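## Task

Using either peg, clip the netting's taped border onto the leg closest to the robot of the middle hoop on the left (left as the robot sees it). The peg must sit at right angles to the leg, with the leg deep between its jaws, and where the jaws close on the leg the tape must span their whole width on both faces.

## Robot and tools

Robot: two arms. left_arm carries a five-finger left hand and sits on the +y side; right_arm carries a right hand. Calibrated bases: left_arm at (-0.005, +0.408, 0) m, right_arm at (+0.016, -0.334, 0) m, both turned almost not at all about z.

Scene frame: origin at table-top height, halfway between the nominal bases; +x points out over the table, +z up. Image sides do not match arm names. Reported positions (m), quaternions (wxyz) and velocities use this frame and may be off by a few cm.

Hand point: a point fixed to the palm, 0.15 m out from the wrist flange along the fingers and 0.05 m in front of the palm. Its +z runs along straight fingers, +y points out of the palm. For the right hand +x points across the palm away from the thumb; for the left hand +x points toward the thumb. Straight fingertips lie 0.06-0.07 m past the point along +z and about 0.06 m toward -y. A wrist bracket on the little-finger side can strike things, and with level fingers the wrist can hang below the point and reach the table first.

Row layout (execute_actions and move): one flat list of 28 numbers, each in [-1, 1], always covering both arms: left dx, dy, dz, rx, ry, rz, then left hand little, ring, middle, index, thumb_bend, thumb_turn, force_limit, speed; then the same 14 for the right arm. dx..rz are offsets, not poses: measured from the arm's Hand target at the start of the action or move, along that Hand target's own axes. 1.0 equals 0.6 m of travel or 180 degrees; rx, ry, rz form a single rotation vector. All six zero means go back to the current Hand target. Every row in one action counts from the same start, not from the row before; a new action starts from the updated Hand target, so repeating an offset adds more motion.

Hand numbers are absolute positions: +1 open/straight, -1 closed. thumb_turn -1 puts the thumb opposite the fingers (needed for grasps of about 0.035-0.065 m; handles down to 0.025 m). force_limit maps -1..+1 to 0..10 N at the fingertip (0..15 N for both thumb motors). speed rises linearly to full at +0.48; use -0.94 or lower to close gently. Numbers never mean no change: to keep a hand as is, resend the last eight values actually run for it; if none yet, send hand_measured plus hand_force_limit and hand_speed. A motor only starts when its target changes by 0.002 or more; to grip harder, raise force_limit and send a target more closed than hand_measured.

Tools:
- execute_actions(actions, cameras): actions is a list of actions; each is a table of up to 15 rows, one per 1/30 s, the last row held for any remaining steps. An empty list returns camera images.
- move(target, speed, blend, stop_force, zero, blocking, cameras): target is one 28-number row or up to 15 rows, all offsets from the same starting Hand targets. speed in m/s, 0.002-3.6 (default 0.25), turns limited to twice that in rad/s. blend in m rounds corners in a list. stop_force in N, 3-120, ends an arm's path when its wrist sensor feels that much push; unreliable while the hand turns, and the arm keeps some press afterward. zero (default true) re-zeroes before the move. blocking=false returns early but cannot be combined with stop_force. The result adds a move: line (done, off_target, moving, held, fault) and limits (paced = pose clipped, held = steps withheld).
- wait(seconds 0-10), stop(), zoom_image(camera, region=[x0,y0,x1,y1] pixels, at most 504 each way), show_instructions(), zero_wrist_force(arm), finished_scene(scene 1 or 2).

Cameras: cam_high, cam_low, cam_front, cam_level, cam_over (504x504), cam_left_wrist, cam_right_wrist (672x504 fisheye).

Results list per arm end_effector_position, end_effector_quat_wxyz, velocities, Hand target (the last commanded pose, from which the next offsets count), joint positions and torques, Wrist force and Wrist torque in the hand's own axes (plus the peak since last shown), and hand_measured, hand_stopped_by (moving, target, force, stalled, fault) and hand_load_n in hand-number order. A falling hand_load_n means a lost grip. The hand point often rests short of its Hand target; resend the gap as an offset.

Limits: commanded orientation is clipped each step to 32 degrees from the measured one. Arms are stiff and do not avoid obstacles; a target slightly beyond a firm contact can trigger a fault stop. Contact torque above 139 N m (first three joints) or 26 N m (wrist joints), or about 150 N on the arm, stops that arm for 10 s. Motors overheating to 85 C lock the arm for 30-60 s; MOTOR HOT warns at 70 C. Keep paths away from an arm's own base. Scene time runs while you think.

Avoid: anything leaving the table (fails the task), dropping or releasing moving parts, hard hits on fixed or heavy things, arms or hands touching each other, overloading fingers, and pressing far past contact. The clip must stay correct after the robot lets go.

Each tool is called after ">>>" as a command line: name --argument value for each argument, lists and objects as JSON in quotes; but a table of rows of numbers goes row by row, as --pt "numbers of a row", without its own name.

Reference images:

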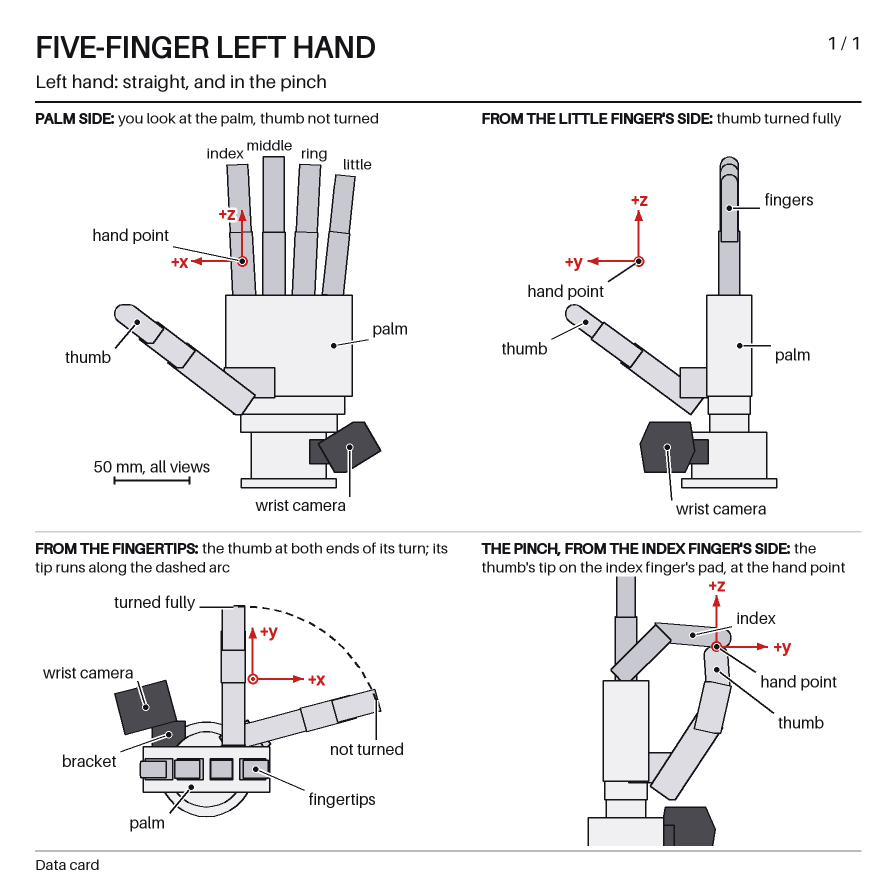

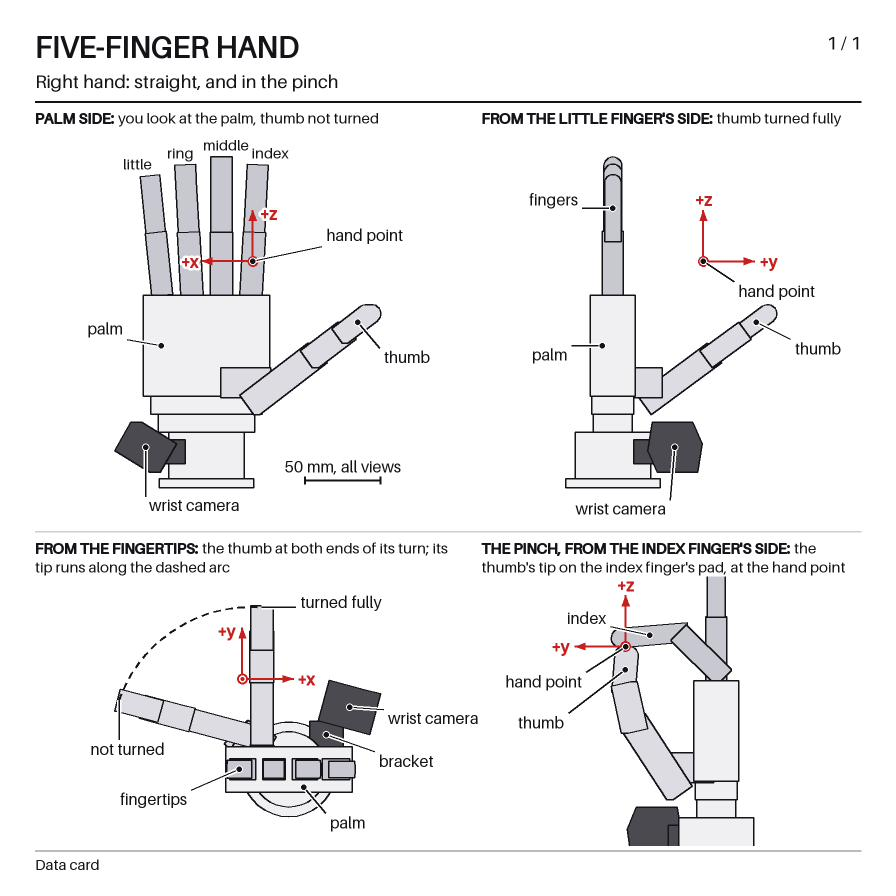

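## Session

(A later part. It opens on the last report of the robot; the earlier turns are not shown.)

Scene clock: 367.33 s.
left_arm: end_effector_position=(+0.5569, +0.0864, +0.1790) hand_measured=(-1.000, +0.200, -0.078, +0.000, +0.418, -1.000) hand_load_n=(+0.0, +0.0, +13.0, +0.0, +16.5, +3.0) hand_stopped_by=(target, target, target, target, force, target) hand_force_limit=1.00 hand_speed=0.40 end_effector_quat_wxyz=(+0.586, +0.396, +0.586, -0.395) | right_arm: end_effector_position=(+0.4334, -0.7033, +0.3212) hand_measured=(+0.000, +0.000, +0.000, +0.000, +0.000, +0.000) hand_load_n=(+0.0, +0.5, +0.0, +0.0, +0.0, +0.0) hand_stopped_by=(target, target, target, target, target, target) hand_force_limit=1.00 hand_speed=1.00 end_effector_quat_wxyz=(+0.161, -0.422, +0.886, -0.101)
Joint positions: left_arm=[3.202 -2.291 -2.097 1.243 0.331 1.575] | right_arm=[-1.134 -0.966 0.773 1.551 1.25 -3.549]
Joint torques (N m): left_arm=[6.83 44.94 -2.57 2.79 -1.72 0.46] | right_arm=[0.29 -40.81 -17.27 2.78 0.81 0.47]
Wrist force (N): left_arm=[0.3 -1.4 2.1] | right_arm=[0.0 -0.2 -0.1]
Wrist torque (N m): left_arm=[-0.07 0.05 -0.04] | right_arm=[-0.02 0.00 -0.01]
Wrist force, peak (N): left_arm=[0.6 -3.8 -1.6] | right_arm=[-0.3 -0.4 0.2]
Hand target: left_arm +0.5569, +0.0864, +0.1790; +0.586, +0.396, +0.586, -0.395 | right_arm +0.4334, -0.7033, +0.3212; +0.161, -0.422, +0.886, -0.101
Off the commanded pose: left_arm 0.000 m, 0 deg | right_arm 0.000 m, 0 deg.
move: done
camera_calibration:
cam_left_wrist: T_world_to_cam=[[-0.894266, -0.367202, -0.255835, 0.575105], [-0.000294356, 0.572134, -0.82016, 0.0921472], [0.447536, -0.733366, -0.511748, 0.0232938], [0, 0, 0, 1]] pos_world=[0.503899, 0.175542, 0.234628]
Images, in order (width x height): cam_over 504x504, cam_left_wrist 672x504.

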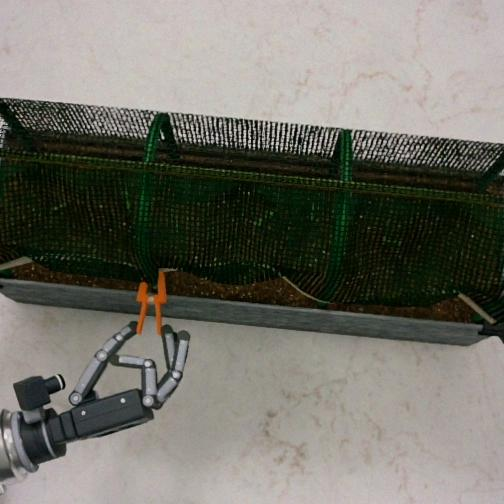

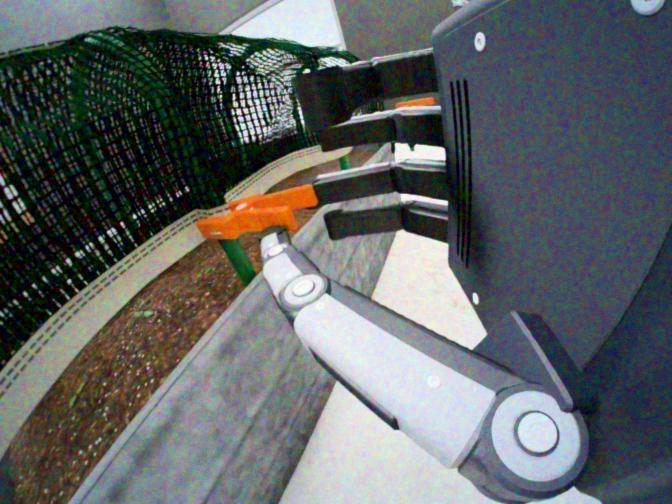

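>>> move --pt "0.0017 0 0 0 0 0 -1 0.2 -0.08 0 -0.5 -1 1 0.4 0 0 0 0 0 0 0 0 0 0 0 0 1 1" --pt "0.0017 0.0093 0.0038 0 0 0 -1 0.2 -0.08 0 -0.5 -1 1 0.4 0 0 0 0 0 0 0 0 0 0 0 0 1 1" --speed 0.03 --cameras '["cam_over", "cam_left_wrist"]'

>>> zoom_image --camera "cam_over" --region '[115, 245, 205, 335]'

>>> zoom_image --camera "cam_left_wrist" --region '[170, 150, 330, 280]'

Scene clock: 378.53 s.
left_arm: end_effector_position=(+0.5628, +0.0864, +0.1780) hand_measured=(-1.000, +0.200, -0.078, +0.000, +0.418, -1.000) hand_load_n=(+0.0, +0.0, +12.5, +0.0, +8.5, +0.5) hand_stopped_by=(target, target, target, target, force, target) hand_force_limit=1.00 hand_speed=0.40 end_effector_quat_wxyz=(+0.586, +0.396, +0.586, -0.395) | right_arm: end_effector_position=(+0.4334, -0.7033, +0.3212) hand_measured=(+0.000, +0.000, +0.000, +0.000, +0.000, +0.000) hand_load_n=(+0.0, +0.0, +0.0, +0.0, +0.0, +0.0) hand_stopped_by=(target, target, target, target, target, target) hand_force_limit=1.00 hand_speed=1.00 end_effector_quat_wxyz=(+0.161, -0.422, +0.886, -0.101)
Joint positions: left_arm=[3.201 -2.299 -2.079 1.233 0.331 1.575] | right_arm=[-1.134 -0.966 0.773 1.551 1.25 -3.549]
Joint torques (N m): left_arm=[-2.89 22.74 18.91 -3.09 4.54 -0.82] | right_arm=[0.02 -40.56 -16.49 2.8 0.8 0.43]
Wrist force (N): left_arm=[0.3 -10.9 -2.5] | right_arm=[0.0 0.1 -0.1]
Wrist torque (N m): left_arm=[-0.47 0.02 0.13] | right_arm=[0.03 -0.01 0.00]
Wrist force, peak (N): left_arm=[0.4 -13.1 -3.3] | right_arm=[0.1 -0.4 0.2]
Hand target: left_arm +0.5630, +0.0864, +0.1780; +0.586, +0.396, +0.586, -0.395 | right_arm +0.4334, -0.7033, +0.3212; +0.161, -0.422, +0.886, -0.101
Off the commanded pose: left_arm 0.000 m, 0 deg | right_arm 0.000 m, 0 deg.
move: done
camera_calibration:
cam_left_wrist: T_world_to_cam=[[-0.894226, -0.367267, -0.255881, 0.580127], [-0.000293114, 0.572134, -0.82016, 0.0913281], [0.447616, -0.733333, -0.511725, 0.0200897], [0, 0, 0, 1]] pos_world=[0.509799, 0.175542, 0.233628]
Images, in order (width x height): cam_over 504x504, cam_left_wrist 672x504.

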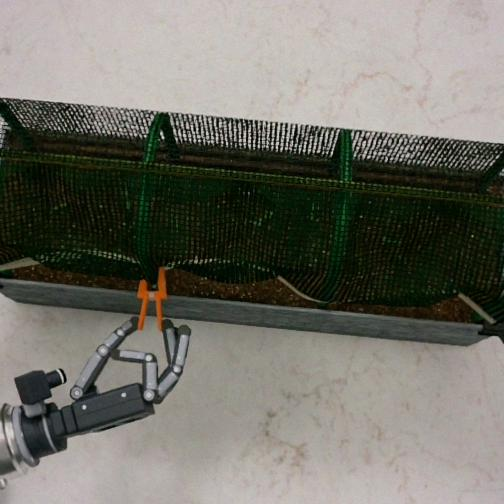

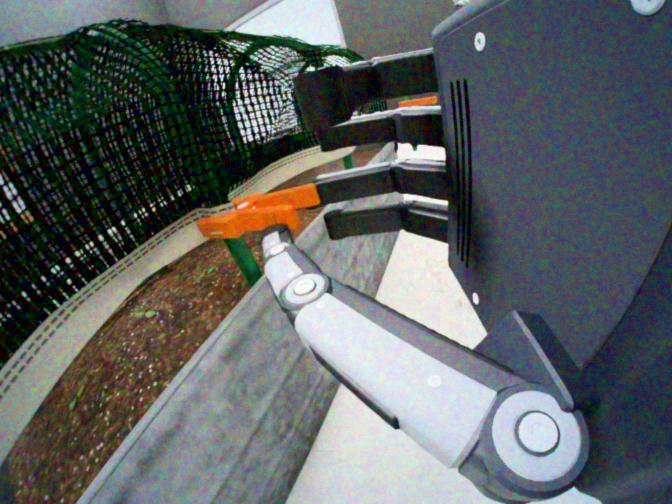

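Scaled by 5.600.

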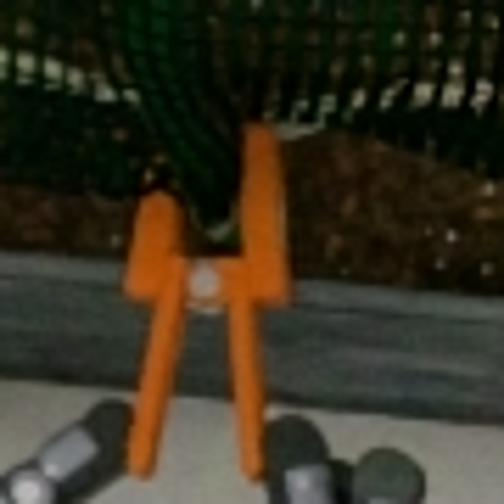

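Scaled by 3.150 from the camera's 672x504 image, which has a finer 960x720 frame.

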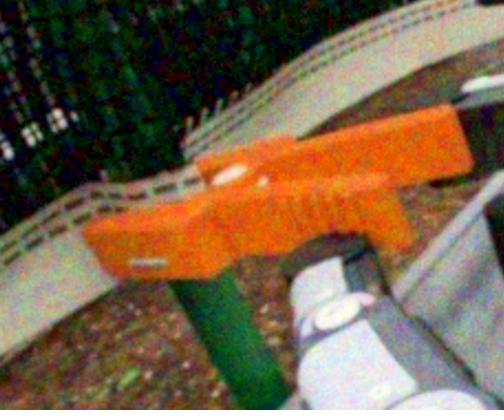

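>>> move --target '[0,0.0046,0.0019,0,0,0,-1,0.2,-0.08,0,-0.5,-1,1,0.4,0,0,0,0,0,0,0,0,0,0,0,0,1,1]' --speed 0.03 --cameras '["cam_over", "cam_left_wrist"]'

>>> zoom_image --camera "cam_over" --region '[115, 245, 205, 335]'

>>> zoom_image --camera "cam_left_wrist" --region '[170, 150, 330, 280]'

Scene clock: 385.27 s.
left_arm: end_effector_position=(+0.5658, +0.0863, +0.1780) hand_measured=(-1.000, +0.200, -0.078, +0.000, +0.418, -1.000) hand_load_n=(+0.0, -0.5, +11.5, +0.0, +7.5, +0.5) hand_stopped_by=(target, target, target, target, force, target) hand_force_limit=1.00 hand_speed=0.40 end_effector_quat_wxyz=(+0.586, +0.396, +0.586, -0.395) | right_arm: end_effector_position=(+0.4334, -0.7033, +0.3212) hand_measured=(+0.000, +0.000, +0.000, +0.000, +0.000, +0.000) hand_load_n=(+0.0, +0.0, +0.0, +0.0, +0.0, +0.0) hand_stopped_by=(target, target, target, target, target, target) hand_force_limit=1.00 hand_speed=1.00 end_effector_quat_wxyz=(+0.161, -0.422, +0.886, -0.101)
Joint positions: left_arm=[3.201 -2.302 -2.071 1.227 0.332 1.575] | right_arm=[-1.134 -0.966 0.773 1.551 1.25 -3.549]
Joint torques (N m): left_arm=[-2.75 24.55 20.83 -2.65 4.55 -0.08] | right_arm=[-0.57 -40.4 -16.16 2.88 0.73 0.43]
Wrist force (N): left_arm=[0.2 -10.5 -2.3] | right_arm=[0.0 -0.2 0.1]
Wrist torque (N m): left_arm=[-0.46 0.04 0.13] | right_arm=[-0.02 -0.01 -0.02]
Wrist force, peak (N): left_arm=[0.4 -12.6 -3.2] | right_arm=[0.4 -0.3 -0.2]
Hand target: left_arm +0.5659, +0.0863, +0.1780; +0.586, +0.396, +0.586, -0.395 | right_arm +0.4334, -0.7033, +0.3212; +0.161, -0.422, +0.886, -0.101
Off the commanded pose: left_arm 0.000 m, 0 deg | right_arm 0.000 m, 0 deg.
move: done
camera_calibration:
cam_left_wrist: T_world_to_cam=[[-0.894266, -0.367202, -0.255835, 0.582808], [-0.000294356, 0.572134, -0.82016, 0.0913297], [0.447536, -0.733366, -0.511748, 0.018799], [0, 0, 0, 1]] pos_world=[0.512799, 0.175542, 0.233628]
Images, in order (width x height): cam_over 504x504, cam_left_wrist 672x504.

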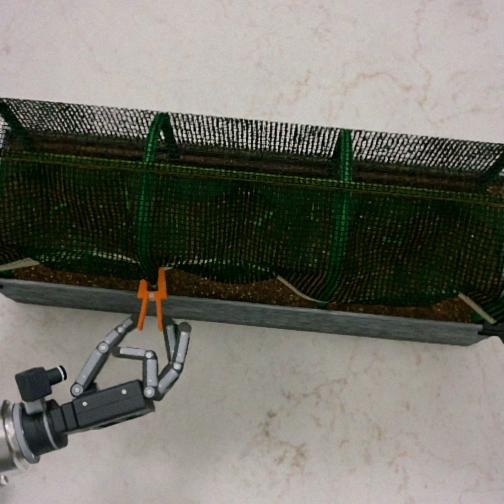

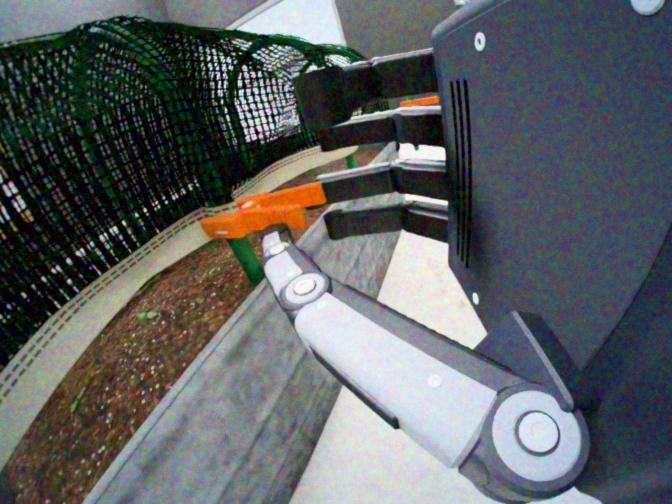

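Scaled by 5.600.

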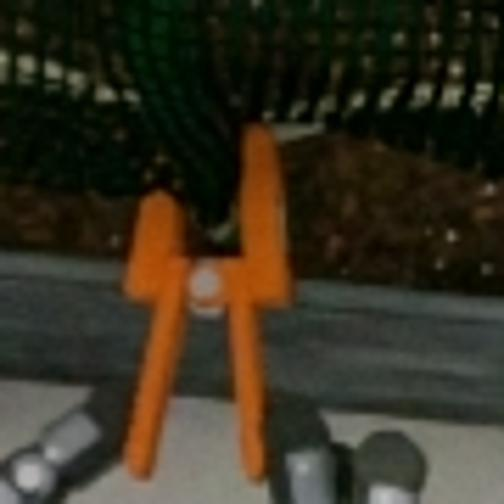

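Scaled by 3.150 from the camera's 672x504 image, which has a finer 960x720 frame.

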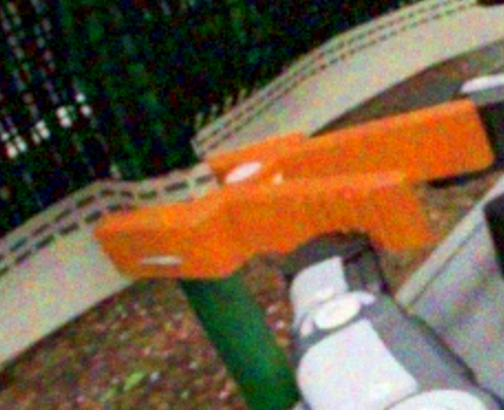

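>>> move --pt "0 0 0 0 0 0 -1 0.2 0.1 0 0.7 -1 0 -0.85 0 0 0 0 0 0 0 0 0 0 0 0 1 1" --pt "0 0 0 0 0 0 -1 0.2 0.1 0 1 -1 0 -0.4 0 0 0 0 0 0 0 0 0 0 0 0 1 1" --pt "0 -0.108 -0.0437 0 0 0 -1 0.2 0.1 0 1 -1 0 -0.4 0 0 0 0 0 0 0 0 0 0 0 0 1 1" --pt "-0.09 -0.14 -0.19 0 0 0 -1 0.2 0.1 0 1 -1 0 -0.4 0 0 0 0 0 0 0 0 0 0 0 0 1 1" --blend '[0, 0, 0.02, 0]' --cameras '["cam_level", "cam_front", "cam_over", "cam_left_wrist"]'

>>> zoom_image --camera "cam_level" --region '[85, 230, 135, 280]'

>>> zoom_image --camera "cam_front" --region '[150, 260, 190, 300]'

>>> zoom_image --camera "cam_over" --region '[115, 245, 205, 335]'

Scene clock: 410.60 s.
left_arm: end_effector_position=(+0.4454, +0.1606, +0.2320) hand_measured=(-1.000, +0.200, +0.100, +0.000, +1.000, -1.000) hand_load_n=(+0.0, +0.0, +0.0, +0.0, +0.0, +0.0) hand_stopped_by=(target, target, target, target, target, target) hand_force_limit=0.00 hand_speed=-0.40 end_effector_quat_wxyz=(+0.586, +0.396, +0.586, -0.395) | right_arm: end_effector_position=(+0.4334, -0.7033, +0.3212) hand_measured=(+0.000, +0.000, +0.000, +0.000, +0.000, +0.000) hand_load_n=(+0.0, +0.0, +0.0, +0.0, +0.0, +0.0) hand_stopped_by=(target, target, target, target, target, target) hand_force_limit=1.00 hand_speed=1.00 end_effector_quat_wxyz=(+0.161, -0.422, +0.886, -0.101)
Joint positions: left_arm=[3.48 -2.019 -2.469 1.34 0.052 1.578] | right_arm=[-1.134 -0.966 0.773 1.551 1.25 -3.549]
Joint torques (N m): left_arm=[7.41 32.65 -4.13 -2.44 -2.67 1.79] | right_arm=[0.29 -40.18 -16.4 2.87 0.83 0.42]
Wrist force (N): left_arm=[-0.1 -1.5 0.2] | right_arm=[-0.1 -0.2 -0.1]
Wrist torque (N m): left_arm=[-0.16 0.10 -0.10] | right_arm=[-0.01 0.01 -0.01]
Wrist force, peak (N): left_arm=[0.4 -11.9 -2.5] | right_arm=[0.1 -0.4 -0.2]
Hand target: left_arm +0.4454, +0.1606, +0.2320; +0.586, +0.396, +0.586, -0.395 | right_arm +0.4334, -0.7033, +0.3212; +0.161, -0.422, +0.886, -0.101
Off the commanded pose: left_arm 0.000 m, 0 deg | right_arm 0.000 m, 0 deg.
move: done
camera_calibration:
cam_left_wrist: T_world_to_cam=[[-0.894166, -0.367425, -0.255864, 0.516171], [-0.000090478, 0.571609, -0.820526, 0.0932261], [0.447736, -0.733663, -0.511146, 0.154671], [0, 0, 0, 1]] pos_world=[0.392299, 0.249842, 0.287623]
Images, in order (width x height): cam_front 504x504, cam_level 504x504, cam_over 504x504, cam_left_wrist 672x504.

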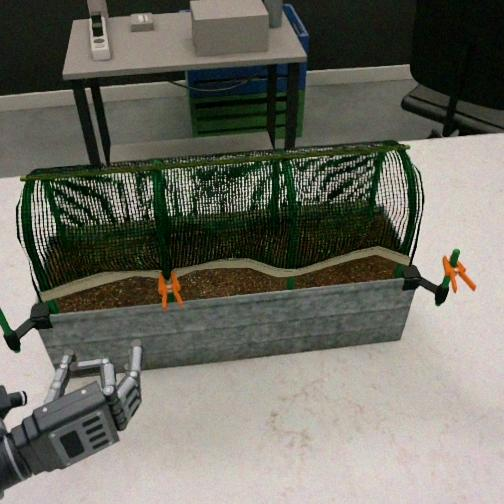

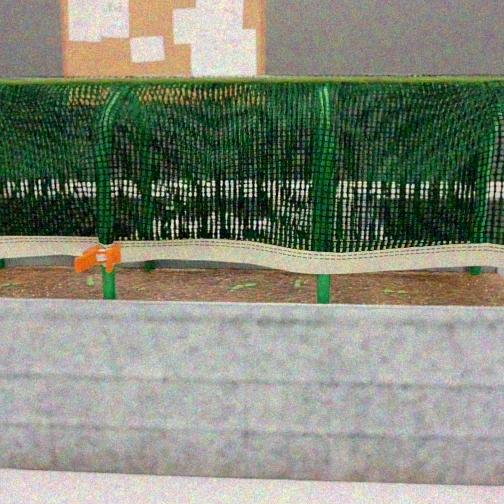

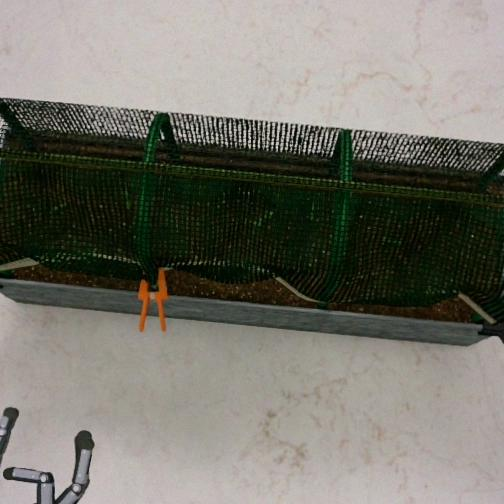

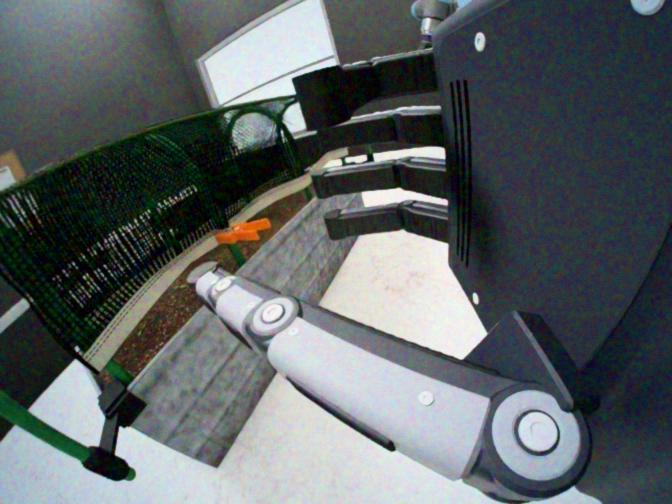

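Scaled by 10.080.

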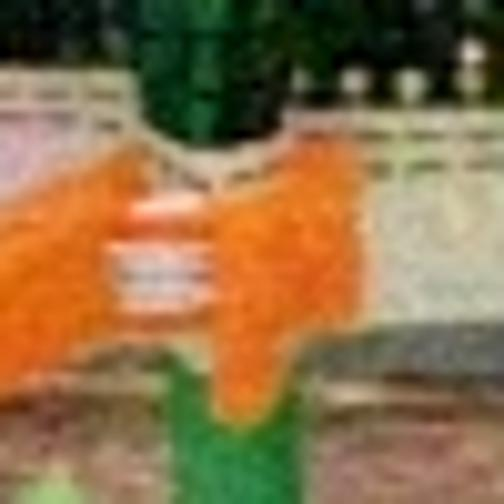

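Scaled by 12.600.

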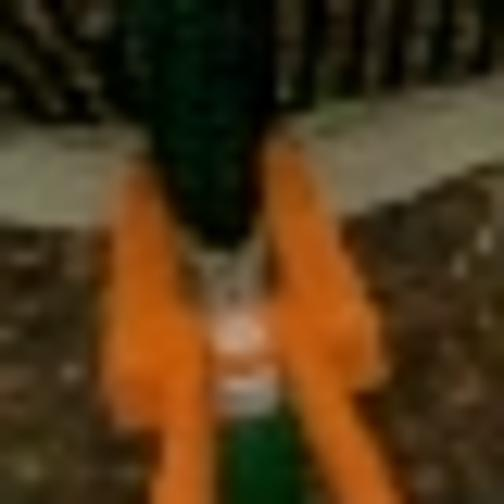

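Scaled by 5.600.

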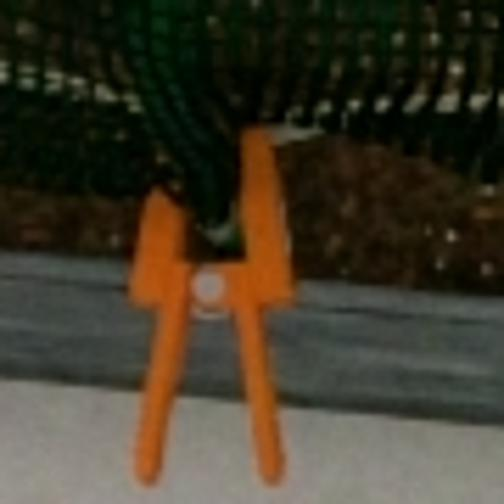

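>>> zoom_image --camera "cam_left_wrist" --region '[190, 205, 280, 275]'

>>> zoom_image --camera "cam_level" --region '[70, 215, 150, 285]'

Scaled by 5.600 from the camera's 672x504 image, which has a finer 960x720 frame.

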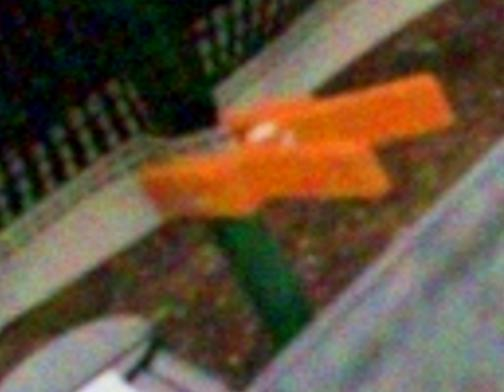

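Scaled by 6.300.

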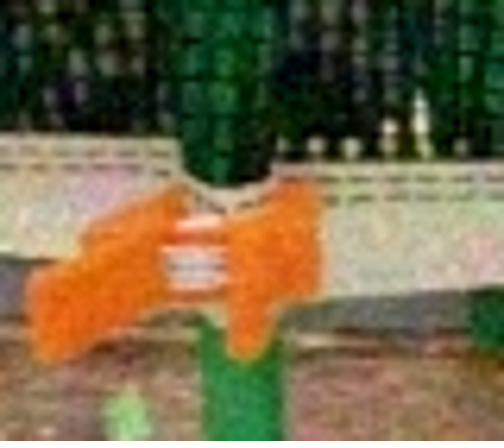

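>>> move --target '[0.14,0.0467,0.1494,0,0,0,-1,0.2,0.1,0,1,-1,0,-0.4,0,0,0,0,0,0,0,0,0,0,0,0,1,1]' --speed 0.25 --cameras '["cam_left_wrist"]'

Scene clock: 446.87 s.
left_arm: end_effector_position=(+0.5048, +0.0881, +0.1480) hand_measured=(-1.000, +0.200, +0.100, +0.000, +1.000, -1.000) hand_load_n=(+0.0, +0.0, +0.0, +0.0, +0.0, +0.0) hand_stopped_by=(target, target, target, target, target, target) hand_force_limit=0.00 hand_speed=-0.40 end_effector_quat_wxyz=(+0.586, +0.396, +0.586, -0.395) | right_arm: end_effector_position=(+0.4334, -0.7033, +0.3212) hand_measured=(+0.000, +0.000, +0.000, +0.000, +0.000, +0.000) hand_load_n=(+0.0, +0.0, +0.0, +0.0, +0.0, +0.0) hand_stopped_by=(target, target, target, target, target, target) hand_force_limit=1.00 hand_speed=1.00 end_effector_quat_wxyz=(+0.161, -0.422, +0.886, -0.101)
Joint positions: left_arm=[3.214 -2.341 -2.228 1.424 0.318 1.575] | right_arm=[-1.134 -0.966 0.773 1.551 1.25 -3.549]
Joint torques (N m): left_arm=[-6.47 21.59 11.58 2.82 2.92 -1.44] | right_arm=[0.54 -39.85 -16.77 2.98 1.02 0.49]
Wrist force (N): left_arm=[0.2 -1.4 0.5] | right_arm=[0.0 0.2 -0.1]
Wrist torque (N m): left_arm=[-0.18 0.07 0.01] | right_arm=[0.05 0.00 0.00]
Wrist force, peak (N): left_arm=[0.1 -2.2 0.0] | right_arm=[-0.2 -0.2 -0.4]
Hand target: left_arm +0.5049, +0.0881, +0.1479; +0.586, +0.396, +0.586, -0.395 | right_arm +0.4334, -0.7033, +0.3212; +0.161, -0.422, +0.886, -0.101
Off the commanded pose: left_arm 0.000 m, 0 deg | right_arm 0.000 m, 0 deg.
move: done
camera_calibration:
cam_left_wrist: T_world_to_cam=[[-0.894277, -0.367162, -0.255852, 0.521246], [-0.000297786, 0.572207, -0.820109, 0.0656557], [0.447513, -0.733329, -0.511821, 0.0320854], [0, 0, 0, 1]] pos_world=[0.451799, 0.177342, 0.203628]
Images, in order (width x height): cam_left_wrist 672x504.

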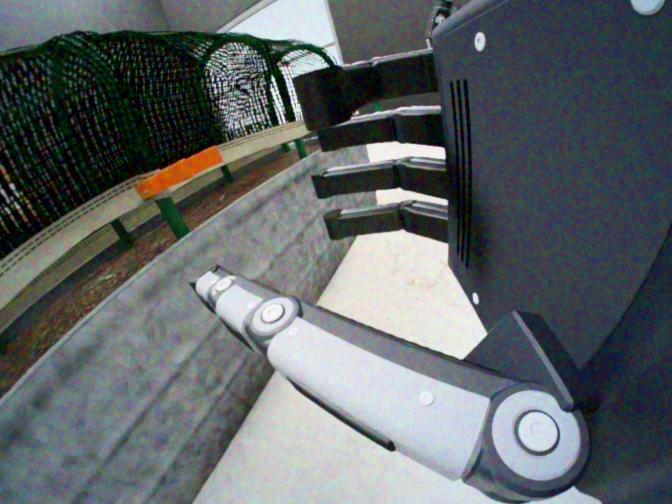

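>>> zoom_image --camera "cam_left_wrist" --region '[110, 130, 240, 240]'

>>> zoom_image --camera "cam_left_wrist" --region '[120, 140, 190, 210]'

Scaled by 3.877 from the camera's 672x504 image, which has a finer 960x720 frame.

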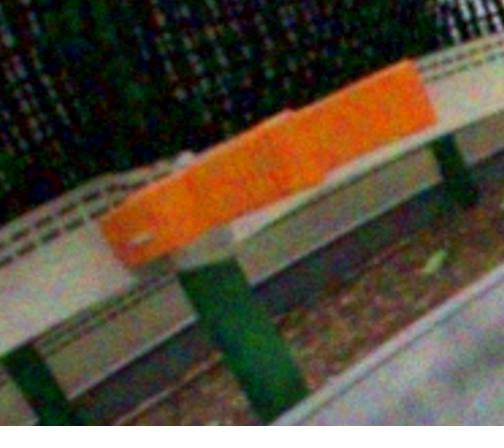

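Scaled by 7.200 from the camera's 672x504 image, which has a finer 960x720 frame.

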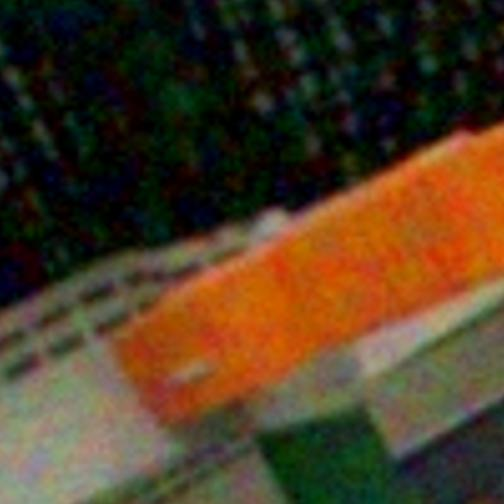

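>>> finished_scene --scene 2

The scene is finished: the task was done.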